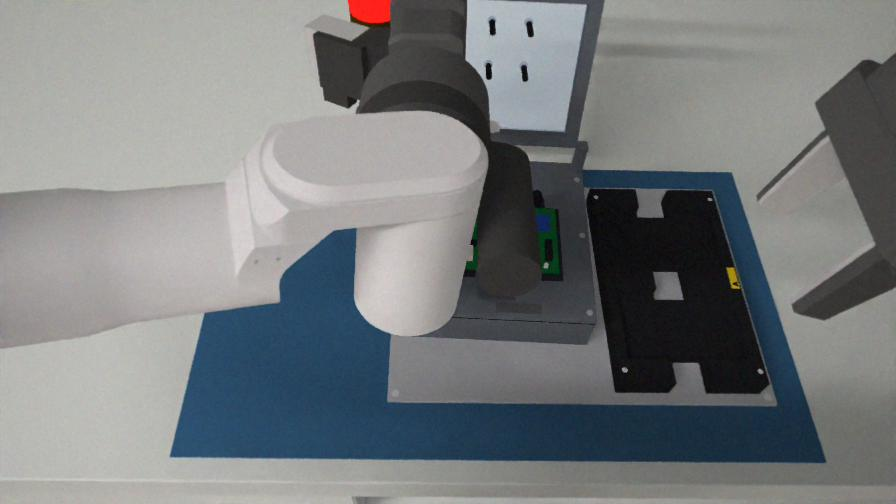

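Scene clock: 236.13 s.
Joint torques (N m): left_arm=[-16.75 3.37 8.43 -4.03 -1.54 0.09 -0.1] | right_arm=[-13.87 -10.05 -9.58 -1.01 -0.2 -0.68 0]
External joint torques (N m): left_arm=[1.44 0.5 -0.8 0.6 0.37 -0.03 -0.05] | right_arm=[1.69 2.05 0.03 0.01 -0.03 -0.08 0]
Motor temperatures (°C): left_arm=[30 31 30 33 39 35 40] | right_arm=[35 34 29 32 45 36 36]
Wrist force (N): left_arm=[-7.7 -0.2 -4.4] | right_arm=[2.3 9.0 -12.6]
Wrist torque (N m): left_arm=[0.00 -0.74 -0.16] | right_arm=[0.03 0.86 0.51]
Wrist force, peak (N): left_arm=[-8.8 0.8 -5.1] | right_arm=[2.2 9.3 -13.1]
move: done
base_odometry: x=-1.951 y=-0.002 heading=-2.554
lidar_m: 0.41 0.27 0.35 0.75 3.33 4.23 4.08 2.03 1.47 1.01 1.04 0.95
base_status: not commanded
joint_positions: torso_squat_rad=+0.350 torso_shift_rad=+0.120 torso_pitch_rad=+0.200 torso_yaw_rad=+0.000 left_shoulder_pitch_rad=-1.121 left_shoulder_roll_rad=+0.480 left_shoulder_yaw_rad=-1.246 left_elbow_rad=-1.687 left_forearm_roll_rad=-0.414 left_wrist_pitch_rad=+1.427 left_hand_roll_rad=+1.635 left_gripper_m=+0.000 right_shoulder_pitch_rad=-0.903 right_shoulder_roll_rad=-1.174 right_shoulder_yaw_rad=+0.243 right_elbow_rad=-2.021 right_forearm_roll_rad=-1.728 right_wrist_pitch_rad=+1.775 right_hand_roll_rad=-0.989 right_gripper_m=+0.060 head_pan_rad=+0.000 head_tilt_rad=+0.800
joint_status: all done
wheel_motors_off: 0
motor_effort: left_wheel=-1(3) right_wheel=+4(4)
chest: x=-0.0879 y=-0.0007 z=+1.2366 quat_wxyz=(+0.995, +0.000, +0.100, +0.000) (m; base frame)
left_hand: x=+0.4427 y=+0.0159 z=+1.0851 quat_wxyz=(+0.766, +0.000, -0.643, +0.000) (m; base frame)
left_hand_status: reached (checked arc, planned for 0.6 s): 0 mm and 0.0 deg off.
right_hand: x=+0.2528 y=-0.1998 z=+1.1603 quat_wxyz=(+0.985, +0.172, +0.000, +0.000) (m; base frame)
pictures: none
No camera images: "cameras" was empty.

Scene clock: 237.50 s.
Joint torques (N m): left_arm=[-13.1 3.49 7.54 -4.9 -1.61 -0.28 -0.09] | right_arm=[-13.77 -10.1 -9.51 -0.9 -0.38 -0.66 -0.03]
External joint torques (N m): left_arm=[1.28 0.38 -0.83 0.5 0.32 -0.22 -0.04] | right_arm=[1.79 2 0.1 0.13 -0.21 -0.06 -0.04]
Motor temperatures (°C): left_arm=[30 31 30 33 39 35 40] | right_arm=[35 34 29 32 45 36 36]
Wrist force (N): left_arm=[-7.8 -0.5 -4.2] | right_arm=[2.2 9.2 -12.9]
Wrist torque (N m): left_arm=[0.05 -0.74 -0.17] | right_arm=[0.01 0.83 0.50]
Wrist force, peak (N): left_arm=[-9.0 0.7 -4.1] | right_arm=[2.2 9.3 -12.9]
move: done
base_odometry: x=-1.951 y=-0.002 heading=-2.554
lidar_m: 0.41 0.27 0.34 0.75 3.33 4.23 4.08 2.02 1.48 1.02 1.04 0.95
base_status: not commanded
joint_positions: torso_squat_rad=+0.350 torso_shift_rad=+0.120 torso_pitch_rad=+0.200 torso_yaw_rad=+0.000 left_shoulder_pitch_rad=-0.990 left_shoulder_roll_rad=+0.659 left_shoulder_yaw_rad=-1.285 left_elbow_rad=-2.178 left_forearm_roll_rad=-0.501 left_wrist_pitch_rad=+1.697 left_hand_roll_rad=+1.547 left_gripper_m=+0.000 right_shoulder_pitch_rad=-0.903 right_shoulder_roll_rad=-1.174 right_shoulder_yaw_rad=+0.243 right_elbow_rad=-2.021 right_forearm_roll_rad=-1.727 right_wrist_pitch_rad=+1.775 right_hand_roll_rad=-0.989 right_gripper_m=+0.060 head_pan_rad=+0.000 head_tilt_rad=+0.800
joint_status: all done
wheel_motors_off: 0
motor_effort: left_wheel=-1(3) right_wheel=+2(4)
chest: x=-0.0879 y=-0.0007 z=+1.2366 quat_wxyz=(+0.995, +0.000, +0.100, +0.000) (m; base frame)
left_hand: x=+0.3535 y=+0.0627 z=+1.1098 quat_wxyz=(+0.766, +0.000, -0.643, +0.000) (m; base frame)
left_hand_status: reached (checked arc, planned for 0.8 s): 1 mm and 0.1 deg off.
right_hand: x=+0.2528 y=-0.1998 z=+1.1603 quat_wxyz=(+0.985, +0.172, +0.000, +0.000) (m; base frame)
pictures: head_camera
camera_calibration:
head_camera: T_world_to_cam=[[0.0329908, -0.998751, 0.0375279, -0.0552231], [-0.818667, -0.048543, -0.572213, 0.8544], [0.57332, -0.0118451, -0.819246, 1.12435], [0, 0, 0, 1]] pos_world=[0.056681, -0.000360977, 1.41209]

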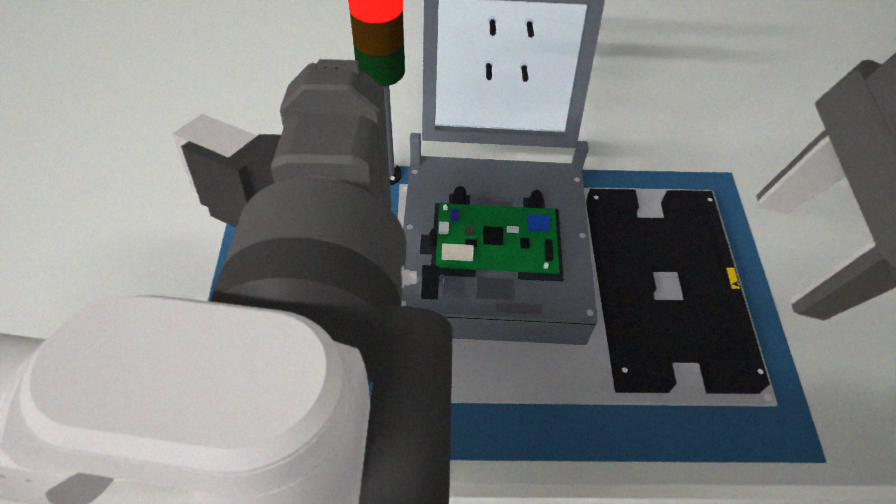

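Scene clock: 239.40 s.
Joint torques (N m): left_arm=[-8.8 3.34 3.27 -9.17 -0.19 -1.69 0.42] | right_arm=[-13.38 -10.58 -9.29 -1.41 -0.44 -0.49 0.03]
External joint torques (N m): left_arm=[0.22 -1.33 -0.47 0.44 0.13 0.18 0.47] | right_arm=[1.58 2 0.35 0.23 -0.11 -0.01 0.04]
Motor temperatures (°C): left_arm=[30 31 30 33 39 35 40] | right_arm=[35 34 29 32 45 36 36]
Wrist force (N): left_arm=[-7.8 -2.5 -4.3] | right_arm=[2.8 9.1 -12.6]
Wrist torque (N m): left_arm=[0.18 -0.80 -0.16] | right_arm=[0.02 0.85 0.53]
Wrist force, peak (N): left_arm=[-8.6 -1.7 -4.5] | right_arm=[3.2 9.4 -12.9]
move: done
base_odometry: x=-1.951 y=-0.002 heading=-2.554
lidar_m: 0.41 0.27 0.34 0.76 3.33 4.22 4.08 2.04 1.48 1.02 1.05 0.94
base_status: not commanded
joint_positions: torso_squat_rad=+0.400 torso_shift_rad=+0.120 torso_pitch_rad=+0.300 torso_yaw_rad=+0.000 left_shoulder_pitch_rad=-0.200 left_shoulder_roll_rad=+0.350 left_shoulder_yaw_rad=+0.000 left_elbow_rad=-2.200 left_forearm_roll_rad=+0.000 left_wrist_pitch_rad=+0.600 left_hand_roll_rad=+0.000 left_gripper_m=+0.000 right_shoulder_pitch_rad=-0.903 right_shoulder_roll_rad=-1.174 right_shoulder_yaw_rad=+0.243 right_elbow_rad=-2.021 right_forearm_roll_rad=-1.727 right_wrist_pitch_rad=+1.775 right_hand_roll_rad=-0.989 right_gripper_m=+0.060 head_pan_rad=+0.000 head_tilt_rad=+0.800
joint_status: all done
wheel_motors_off: 0
motor_effort: left_wheel=-2(3) right_wheel=+2(3)
chest: x=-0.0594 y=-0.0007 z=+1.2162 quat_wxyz=(+0.989, +0.000, +0.149, +0.000) (m; base frame)
left_hand: x=+0.4350 y=+0.2347 z=+1.1040 quat_wxyz=(+0.720, +0.087, -0.671, -0.151) (m; base frame)
right_hand: x=+0.2719 y=-0.1998 z=+1.1062 quat_wxyz=(+0.984, +0.171, +0.049, -0.008) (m; base frame)
pictures: none
No camera images: "cameras" was empty.

Scene clock: 240.83 s.
Joint torques (N m): left_arm=[-8.69 3.58 3.57 -8.68 -0.08 -1.63 0.42] | right_arm=[-20.32 -8.14 -8.74 -1.38 -0.13 0.12 -0.19]
External joint torques (N m): left_arm=[0.34 -1.08 -0.17 0.92 0.24 0.24 0.46] | right_arm=[2.39 -0.12 1 1.03 -0.36 0.13 -0.19]
Motor temperatures (°C): left_arm=[30 31 30 33 39 35 40] | right_arm=[35 34 29 32 45 36 36]
Wrist force (N): left_arm=[-7.7 -2.5 -4.0] | right_arm=[2.2 11.1 -13.0]
Wrist torque (N m): left_arm=[0.17 -0.79 -0.15] | right_arm=[-0.10 0.85 0.55]
Wrist force, peak (N): left_arm=[-8.2 -2.4 -4.1] | right_arm=[2.2 11.3 -13.4]
move: done
base_odometry: x=-1.951 y=-0.002 heading=-2.554
lidar_m: 0.41 0.26 0.34 0.75 3.33 4.22 4.08 2.02 1.49 1.02 1.03 0.95
base_status: not commanded
joint_positions: torso_squat_rad=+0.400 torso_shift_rad=+0.120 torso_pitch_rad=+0.300 torso_yaw_rad=+0.000 left_shoulder_pitch_rad=-0.200 left_shoulder_roll_rad=+0.350 left_shoulder_yaw_rad=+0.000 left_elbow_rad=-2.200 left_forearm_roll_rad=+0.000 left_wrist_pitch_rad=+0.600 left_hand_roll_rad=+0.000 left_gripper_m=+0.000 right_shoulder_pitch_rad=-1.510 right_shoulder_roll_rad=-0.743 right_shoulder_yaw_rad=+0.746 right_elbow_rad=-1.550 right_forearm_roll_rad=-1.347 right_wrist_pitch_rad=+1.919 right_hand_roll_rad=-1.076 right_gripper_m=+0.060 head_pan_rad=+0.000 head_tilt_rad=+0.800
joint_status: all done
wheel_motors_off: 0
motor_effort: left_wheel=+0(3) right_wheel=+1(4)
chest: x=-0.0595 y=-0.0007 z=+1.2162 quat_wxyz=(+0.989, +0.000, +0.149, +0.000) (m; base frame)
left_hand: x=+0.4350 y=+0.2346 z=+1.1041 quat_wxyz=(+0.720, +0.087, -0.671, -0.151) (m; base frame)
right_hand: x=+0.3699 y=-0.1001 z=+1.1006 quat_wxyz=(+1.000, +0.002, -0.003, -0.001) (m; base frame)
right_hand_status: reached (checked arc, planned for 0.9 s): 1 mm and 0.4 deg off.
pictures: head_camera, left_wrist_camera, right_wrist_camera
camera_calibration:
head_camera: T_world_to_cam=[[0.0366588, -0.998749, 0.0340162, -0.0509063], [-0.871694, -0.0486035, -0.487633, 0.760004], [0.488677, -0.0117756, -0.872386, 1.15094], [0, 0, 0, 1]] pos_world=[0.101918, -0.000350625, 1.3764]
left_wrist_camera: T_world_to_cam=[[0.0669112, -0.321556, 0.944523, -0.997841], [-0.572429, -0.787726, -0.227624, 0.719429], [0.81722, -0.525442, -0.236776, 0.0982513], [0, 0, 0, 1]] pos_world=[0.398296, 0.297476, 1.12951]
right_wrist_camera: T_world_to_cam=[[-0.999521, 0.0213303, -0.0224177, 0.399011], [0.00906918, 0.894577, 0.446822, -0.372371], [0.0295852, 0.446405, -0.894342, 1.08972], [0, 0, 0, 1]] pos_world=[0.369957, -0.161851, 1.14991]

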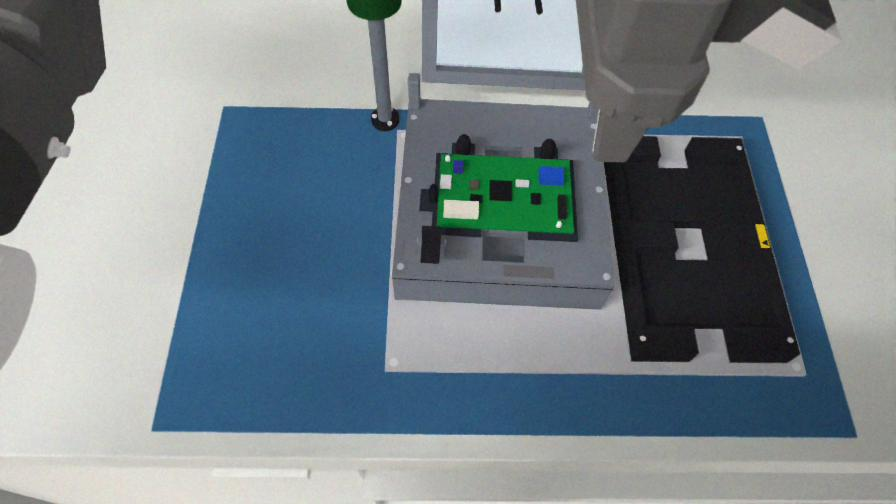

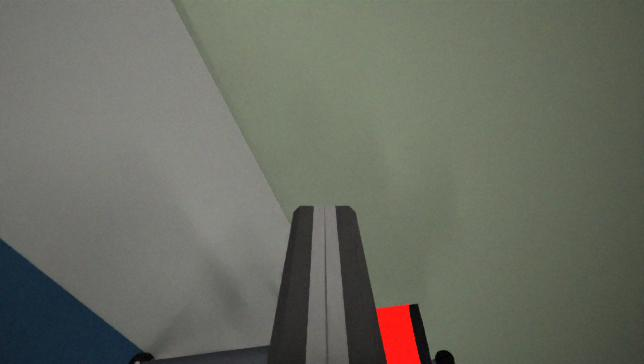

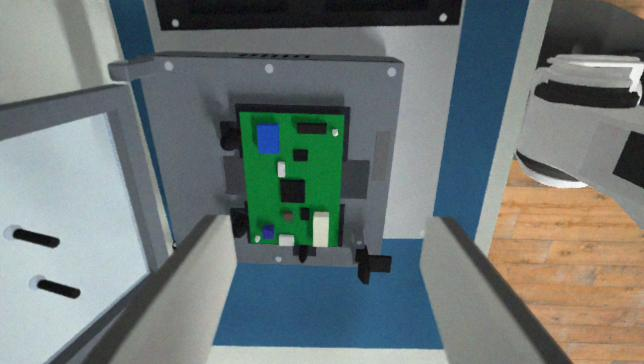

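Scaled by 1.680 from the camera's 644x364 image, which has a finer 1265x715 frame.

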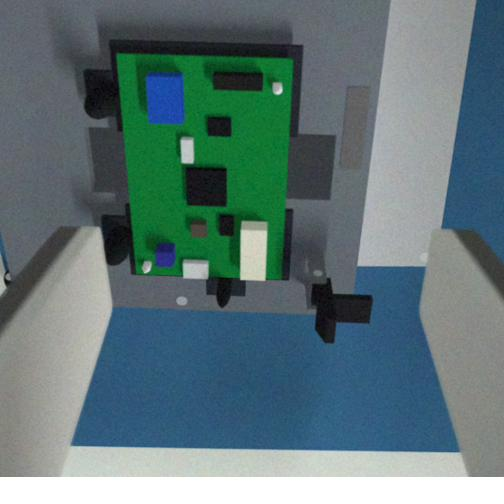

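Request:
{"name": "move", "arguments": {
  "target": {"side":"right","x":0.396,"y":-0.059,"z":1.03,"quat_wxyz":[1,0,0,0]},
  "cameras": []
}}

Request:
{"name": "move", "arguments": {
  "joints": {"right_gripper_m":0.082},
  "cameras": ["right_wrist_camera"]
}}

Request:
{"name": "zoom_image", "arguments": {
  "camera": "right_wrist_camera",
  "region": [120, 0, 520, 364]
}}

Scene clock: 256.40 s.
Joint torques (N m): left_arm=[-8.5 3.44 3.32 -8.73 -0.11 -1.63 0.44] | right_arm=[-21.89 -7.56 -8.79 -2.46 0.11 0.17 -0.06]
External joint torques (N m): left_arm=[0.52 -1.23 -0.42 0.88 0.21 0.24 0.49] | right_arm=[2.22 -0.23 0.29 0.99 -0.13 0.18 -0.06]
Motor temperatures (°C): left_arm=[29 31 29 33 38 34 40] | right_arm=[36 34 29 32 45 35 36]
Wrist force (N): left_arm=[-7.7 -2.6 -4.1] | right_arm=[2.3 11.4 -13.1]
Wrist torque (N m): left_arm=[0.19 -0.78 -0.16] | right_arm=[-0.14 0.84 0.53]
Wrist force, peak (N): left_arm=[-8.6 -2.7 -4.2] | right_arm=[1.8 11.4 -14.4]
move: done
base_odometry: x=-1.951 y=-0.002 heading=-2.554
lidar_m: 0.41 0.27 0.34 0.75 3.33 4.21 4.09 2.04 1.48 1.02 1.04 0.95
base_status: not commanded
joint_positions: torso_squat_rad=+0.400 torso_shift_rad=+0.120 torso_pitch_rad=+0.300 torso_yaw_rad=+0.000 left_shoulder_pitch_rad=-0.200 left_shoulder_roll_rad=+0.350 left_shoulder_yaw_rad=+0.000 left_elbow_rad=-2.200 left_forearm_roll_rad=+0.000 left_wrist_pitch_rad=+0.600 left_hand_roll_rad=+0.000 left_gripper_m=+0.000 right_shoulder_pitch_rad=-1.498 right_shoulder_roll_rad=-0.561 right_shoulder_yaw_rad=+0.853 right_elbow_rad=-1.295 right_forearm_roll_rad=-1.207 right_wrist_pitch_rad=+1.761 right_hand_roll_rad=-0.983 right_gripper_m=+0.060 head_pan_rad=+0.000 head_tilt_rad=+0.800
joint_status: all done
wheel_motors_off: 0
motor_effort: left_wheel=-1(3) right_wheel=+2(4)
chest: x=-0.0595 y=-0.0007 z=+1.2162 quat_wxyz=(+0.989, +0.000, +0.149, +0.000) (m; base frame)
left_hand: x=+0.4350 y=+0.2346 z=+1.1041 quat_wxyz=(+0.720, +0.087, -0.671, -0.151) (m; base frame)
right_hand: x=+0.3959 y=-0.0589 z=+1.0302 quat_wxyz=(+1.000, +0.000, -0.001, +0.000) (m; base frame)
right_hand_status: reached (checked arc, planned for 0.6 s): 0 mm and 0.1 deg off.
pictures: none
No camera images: "cameras" was empty.

Scene clock: 257.13 s.
Joint torques (N m): left_arm=[-8.57 3.45 3.44 -8.72 -0.18 -1.68 0.42] | right_arm=[-22.01 -7.18 -8.47 -2.45 0.02 0.22 0.14]
External joint torques (N m): left_arm=[0.46 -1.22 -0.31 0.89 0.14 0.19 0.46] | right_arm=[2.1 0.15 0.61 1 -0.22 0.23 0.14]
Motor temperatures (°C): left_arm=[29 31 29 33 38 34 40] | right_arm=[36 34 29 32 45 35 36]
Wrist force (N): left_arm=[-7.9 -2.6 -4.2] | right_arm=[2.4 11.2 -13.1]
Wrist torque (N m): left_arm=[0.20 -0.81 -0.16] | right_arm=[-0.12 0.84 0.52]
Wrist force, peak (N): left_arm=[-7.9 -2.6 -4.2] | right_arm=[2.4 11.3 -13.4]
move: done
base_odometry: x=-1.951 y=-0.002 heading=-2.554
lidar_m: 0.41 0.27 0.34 0.76 3.33 4.22 4.09 2.04 1.48 1.02 1.04 0.94
base_status: not commanded
joint_positions: torso_squat_rad=+0.400 torso_shift_rad=+0.120 torso_pitch_rad=+0.300 torso_yaw_rad=+0.000 left_shoulder_pitch_rad=-0.200 left_shoulder_roll_rad=+0.350 left_shoulder_yaw_rad=+0.000 left_elbow_rad=-2.200 left_forearm_roll_rad=+0.000 left_wrist_pitch_rad=+0.600 left_hand_roll_rad=+0.000 left_gripper_m=+0.000 right_shoulder_pitch_rad=-1.498 right_shoulder_roll_rad=-0.561 right_shoulder_yaw_rad=+0.853 right_elbow_rad=-1.295 right_forearm_roll_rad=-1.207 right_wrist_pitch_rad=+1.761 right_hand_roll_rad=-0.983 right_gripper_m=+0.082 head_pan_rad=+0.000 head_tilt_rad=+0.800
joint_status: all done
wheel_motors_off: 0
motor_effort: left_wheel=+0(2) right_wheel=+2(3)
chest: x=-0.0595 y=-0.0007 z=+1.2162 quat_wxyz=(+0.989, +0.000, +0.149, +0.000) (m; base frame)
left_hand: x=+0.4350 y=+0.2346 z=+1.1041 quat_wxyz=(+0.720, +0.087, -0.671, -0.151) (m; base frame)
right_hand: x=+0.3959 y=-0.0589 z=+1.0302 quat_wxyz=(+1.000, +0.000, -0.001, +0.000) (m; base frame)
pictures: right_wrist_camera
camera_calibration:
right_wrist_camera: T_world_to_cam=[[-0.999631, 0.0201441, -0.0181974, 0.418153], [0.00995631, 0.895684, 0.444579, -0.375977], [0.0252547, 0.444234, -0.895555, 1.01047], [0, 0, 0, 1]] pos_world=[0.396223, -0.120553, 1.07969]

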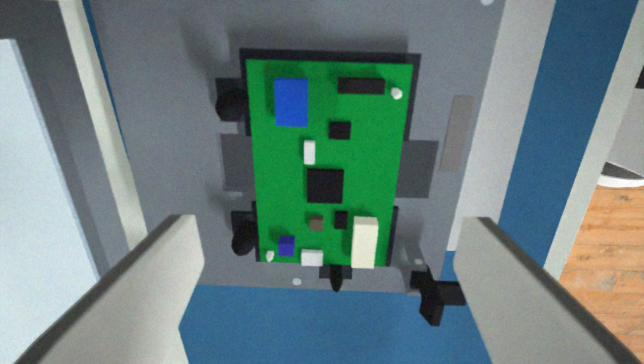

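Scaled by 1.260 from the camera's 644x364 image, which has a finer 1265x715 frame.

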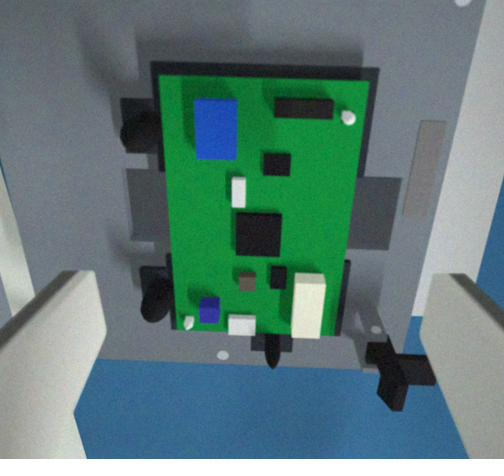

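Request:
{"name": "move", "arguments": {
  "target": {"side":"right","x":0.398,"y":-0.058,"z":0.98,"quat_wxyz":[1,0,0,0]},
  "min_time_s": 1,
  "cameras": ["right_wrist_camera"]
}}

Request:
{"name": "move", "arguments": {
  "target": {"side":"right","x":0.398,"y":-0.058,"z":0.96,"quat_wxyz":[1,0,0,0]},
  "min_time_s": 0.8,
  "cameras": ["right_wrist_camera"]
}}

Request:
{"name": "move", "arguments": {
  "target": {"side":"right","x":0.398,"y":-0.058,"z":0.947,"quat_wxyz":[1,0,0,0]},
  "min_time_s": 0.8,
  "cameras": ["right_wrist_camera"]
}}

Scene clock: 272.10 s.
Joint torques (N m): left_arm=[-8.52 3.44 3.58 -8.76 -0.19 -1.66 0.4] | right_arm=[-20.65 -4.3 -7.31 -2.53 0.33 -0.13 0.31]
External joint torques (N m): left_arm=[0.51 -1.23 -0.16 0.85 0.13 0.21 0.45] | right_arm=[3.32 2.62 1.46 1.3 0.08 -0.12 0.31]
Motor temperatures (°C): left_arm=[29 31 29 33 38 34 40] | right_arm=[36 34 29 32 45 35 36]
Wrist force (N): left_arm=[-7.8 -2.5 -3.9] | right_arm=[2.4 11.0 -12.9]
Wrist torque (N m): left_arm=[0.19 -0.76 -0.14] | right_arm=[-0.09 0.86 0.55]
Wrist force, peak (N): left_arm=[-8.0 -2.5 -4.2] | right_arm=[2.3 11.4 -13.4]
move: done
base_odometry: x=-1.951 y=-0.002 heading=-2.554
lidar_m: 0.42 0.27 0.35 0.75 3.33 4.22 4.09 2.03 1.49 1.03 1.04 0.94
base_status: not commanded
joint_positions: torso_squat_rad=+0.400 torso_shift_rad=+0.120 torso_pitch_rad=+0.300 torso_yaw_rad=+0.000 left_shoulder_pitch_rad=-0.200 left_shoulder_roll_rad=+0.350 left_shoulder_yaw_rad=+0.000 left_elbow_rad=-2.200 left_forearm_roll_rad=+0.000 left_wrist_pitch_rad=+0.600 left_hand_roll_rad=+0.000 left_gripper_m=+0.000 right_shoulder_pitch_rad=-1.430 right_shoulder_roll_rad=-0.522 right_shoulder_yaw_rad=+0.900 right_elbow_rad=-1.234 right_forearm_roll_rad=-1.146 right_wrist_pitch_rad=+1.659 right_hand_roll_rad=-0.946 right_gripper_m=+0.082 head_pan_rad=+0.000 head_tilt_rad=+0.800
joint_status: all done
wheel_motors_off: 0
motor_effort: left_wheel=+0(3) right_wheel=+3(4)
chest: x=-0.0595 y=-0.0007 z=+1.2162 quat_wxyz=(+0.989, +0.000, +0.149, +0.000) (m; base frame)
left_hand: x=+0.4350 y=+0.2346 z=+1.1041 quat_wxyz=(+0.720, +0.087, -0.671, -0.151) (m; base frame)
right_hand: x=+0.3980 y=-0.0583 z=+0.9806 quat_wxyz=(+1.000, +0.000, -0.001, +0.000) (m; base frame)
right_hand_status: reached (checked arc, planned for 1.0 s): 1 mm and 0.1 deg off.
pictures: right_wrist_camera
camera_calibration:
right_wrist_camera: T_world_to_cam=[[-0.999609, 0.0205598, -0.0189413, 0.420084], [0.0100056, 0.895811, 0.444322, -0.354268], [0.026103, 0.443959, -0.895667, 0.965431], [0, 0, 0, 1]] pos_world=[0.398264, -0.119891, 1.03007]

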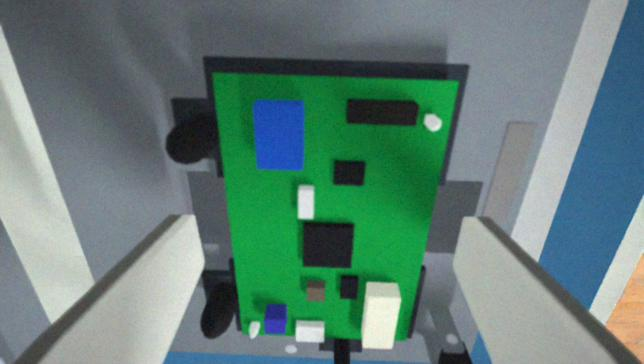

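Scene clock: 273.23 s.
Joint torques (N m): left_arm=[-8.75 3.46 3.5 -8.84 -0.19 -1.73 0.43] | right_arm=[-20.64 -4.26 -6.97 -2.52 0.39 -0.27 0.35]
External joint torques (N m): left_arm=[0.28 -1.21 -0.24 0.77 0.13 0.14 0.48] | right_arm=[3.26 2.46 1.59 1.45 0.15 -0.26 0.35]
Motor temperatures (°C): left_arm=[29 31 29 33 38 34 40] | right_arm=[36 34 29 32 45 35 36]
Wrist force (N): left_arm=[-7.8 -2.5 -4.0] | right_arm=[2.4 10.8 -13.0]
Wrist torque (N m): left_arm=[0.18 -0.79 -0.16] | right_arm=[-0.04 0.87 0.54]
Wrist force, peak (N): left_arm=[-8.0 -2.8 -4.0] | right_arm=[2.2 11.2 -13.4]
move: done
base_odometry: x=-1.951 y=-0.002 heading=-2.554
lidar_m: 0.41 0.27 0.34 0.75 3.33 4.22 4.08 2.03 1.49 1.02 1.04 0.94
base_status: not commanded
joint_positions: torso_squat_rad=+0.400 torso_shift_rad=+0.120 torso_pitch_rad=+0.300 torso_yaw_rad=+0.000 left_shoulder_pitch_rad=-0.200 left_shoulder_roll_rad=+0.350 left_shoulder_yaw_rad=+0.000 left_elbow_rad=-2.200 left_forearm_roll_rad=+0.000 left_wrist_pitch_rad=+0.600 left_hand_roll_rad=+0.000 left_gripper_m=+0.000 right_shoulder_pitch_rad=-1.405 right_shoulder_roll_rad=-0.502 right_shoulder_yaw_rad=+0.918 right_elbow_rad=-1.199 right_forearm_roll_rad=-1.124 right_wrist_pitch_rad=+1.616 right_hand_roll_rad=-0.928 right_gripper_m=+0.082 head_pan_rad=+0.000 head_tilt_rad=+0.800
joint_status: all done
wheel_motors_off: 0
motor_effort: left_wheel=-1(2) right_wheel=+1(4)
chest: x=-0.0595 y=-0.0007 z=+1.2162 quat_wxyz=(+0.989, +0.000, +0.149, +0.000) (m; base frame)
left_hand: x=+0.4350 y=+0.2346 z=+1.1041 quat_wxyz=(+0.720, +0.087, -0.671, -0.151) (m; base frame)
right_hand: x=+0.3983 y=-0.0580 z=+0.9605 quat_wxyz=(+1.000, +0.000, +0.000, +0.000) (m; base frame)
right_hand_status: reached (checked arc, planned for 0.8 s): 1 mm and 0.1 deg off.
pictures: right_wrist_camera
camera_calibration:
right_wrist_camera: T_world_to_cam=[[-0.999629, 0.0204913, -0.0179479, 0.419033], [0.0103847, 0.895794, 0.444349, -0.345712], [0.025183, 0.443998, -0.895674, 0.9477], [0, 0, 0, 1]] pos_world=[0.398602, -0.119677, 1.00997]

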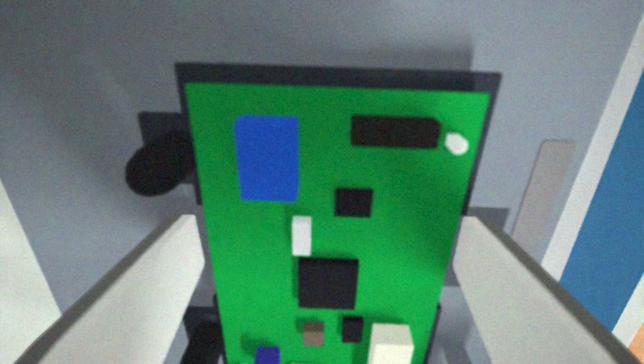

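Scene clock: 274.37 s.
Joint torques (N m): left_arm=[-8.82 3.56 3.43 -8.66 -0.26 -1.68 0.41] | right_arm=[-18.37 -7.52 -4.98 -1.1 1.33 1.4 0.66]
External joint torques (N m): left_arm=[0.21 -1.11 -0.31 0.95 0.06 0.19 0.45] | right_arm=[5.45 -0.94 3.45 2.94 1.08 1.42 0.66]
Motor temperatures (°C): left_arm=[29 31 29 33 38 34 40] | right_arm=[36 34 29 32 45 35 36]
Wrist force (N): left_arm=[-8.0 -2.5 -3.8] | right_arm=[3.0 18.6 -11.8]
Wrist torque (N m): left_arm=[0.17 -0.80 -0.15] | right_arm=[0.07 0.96 0.19]
Wrist force, peak (N): left_arm=[-8.1 -2.5 -4.1] | right_arm=[3.8 19.1 -13.7]
move: done
base_odometry: x=-1.951 y=-0.002 heading=-2.554
lidar_m: 0.42 0.27 0.34 0.75 3.33 4.23 4.09 2.04 1.48 1.03 1.04 0.94
base_status: not commanded
joint_positions: torso_squat_rad=+0.400 torso_shift_rad=+0.120 torso_pitch_rad=+0.300 torso_yaw_rad=+0.000 left_shoulder_pitch_rad=-0.200 left_shoulder_roll_rad=+0.350 left_shoulder_yaw_rad=+0.000 left_elbow_rad=-2.200 left_forearm_roll_rad=+0.000 left_wrist_pitch_rad=+0.600 left_hand_roll_rad=+0.000 left_gripper_m=+0.000 right_shoulder_pitch_rad=-1.389 right_shoulder_roll_rad=-0.490 right_shoulder_yaw_rad=+0.929 right_elbow_rad=-1.180 right_forearm_roll_rad=-1.111 right_wrist_pitch_rad=+1.589 right_hand_roll_rad=-0.919 right_gripper_m=+0.082 head_pan_rad=+0.000 head_tilt_rad=+0.800
joint_status: all done
wheel_motors_off: 0
motor_effort: left_wheel=-1(2) right_wheel=+3(4)
chest: x=-0.0595 y=-0.0007 z=+1.2162 quat_wxyz=(+0.989, +0.000, +0.149, +0.000) (m; base frame)
left_hand: x=+0.4350 y=+0.2347 z=+1.1041 quat_wxyz=(+0.720, +0.087, -0.671, -0.151) (m; base frame)
right_hand: x=+0.3978 y=-0.0575 z=+0.9482 quat_wxyz=(+1.000, +0.001, -0.001, +0.000) (m; base frame)
right_hand_status: reached (checked arc, planned for 0.8 s): 1 mm and 0.1 deg off.
pictures: right_wrist_camera
camera_calibration:
right_wrist_camera: T_world_to_cam=[[-0.999641, 0.0192847, -0.0186168, 0.418858], [0.0089762, 0.895279, 0.445414, -0.341259], [0.0252569, 0.445087, -0.895131, 0.935974], [0, 0, 0, 1]] pos_world=[0.398131, -0.119146, 0.997619]

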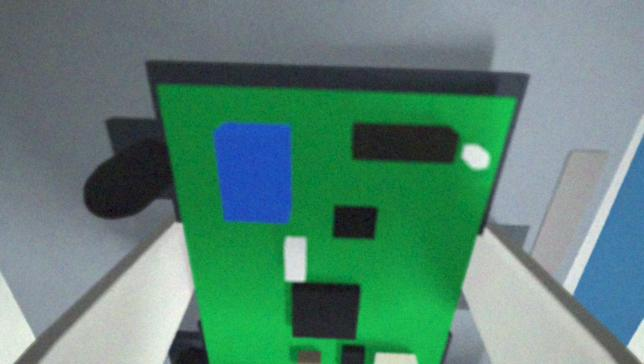

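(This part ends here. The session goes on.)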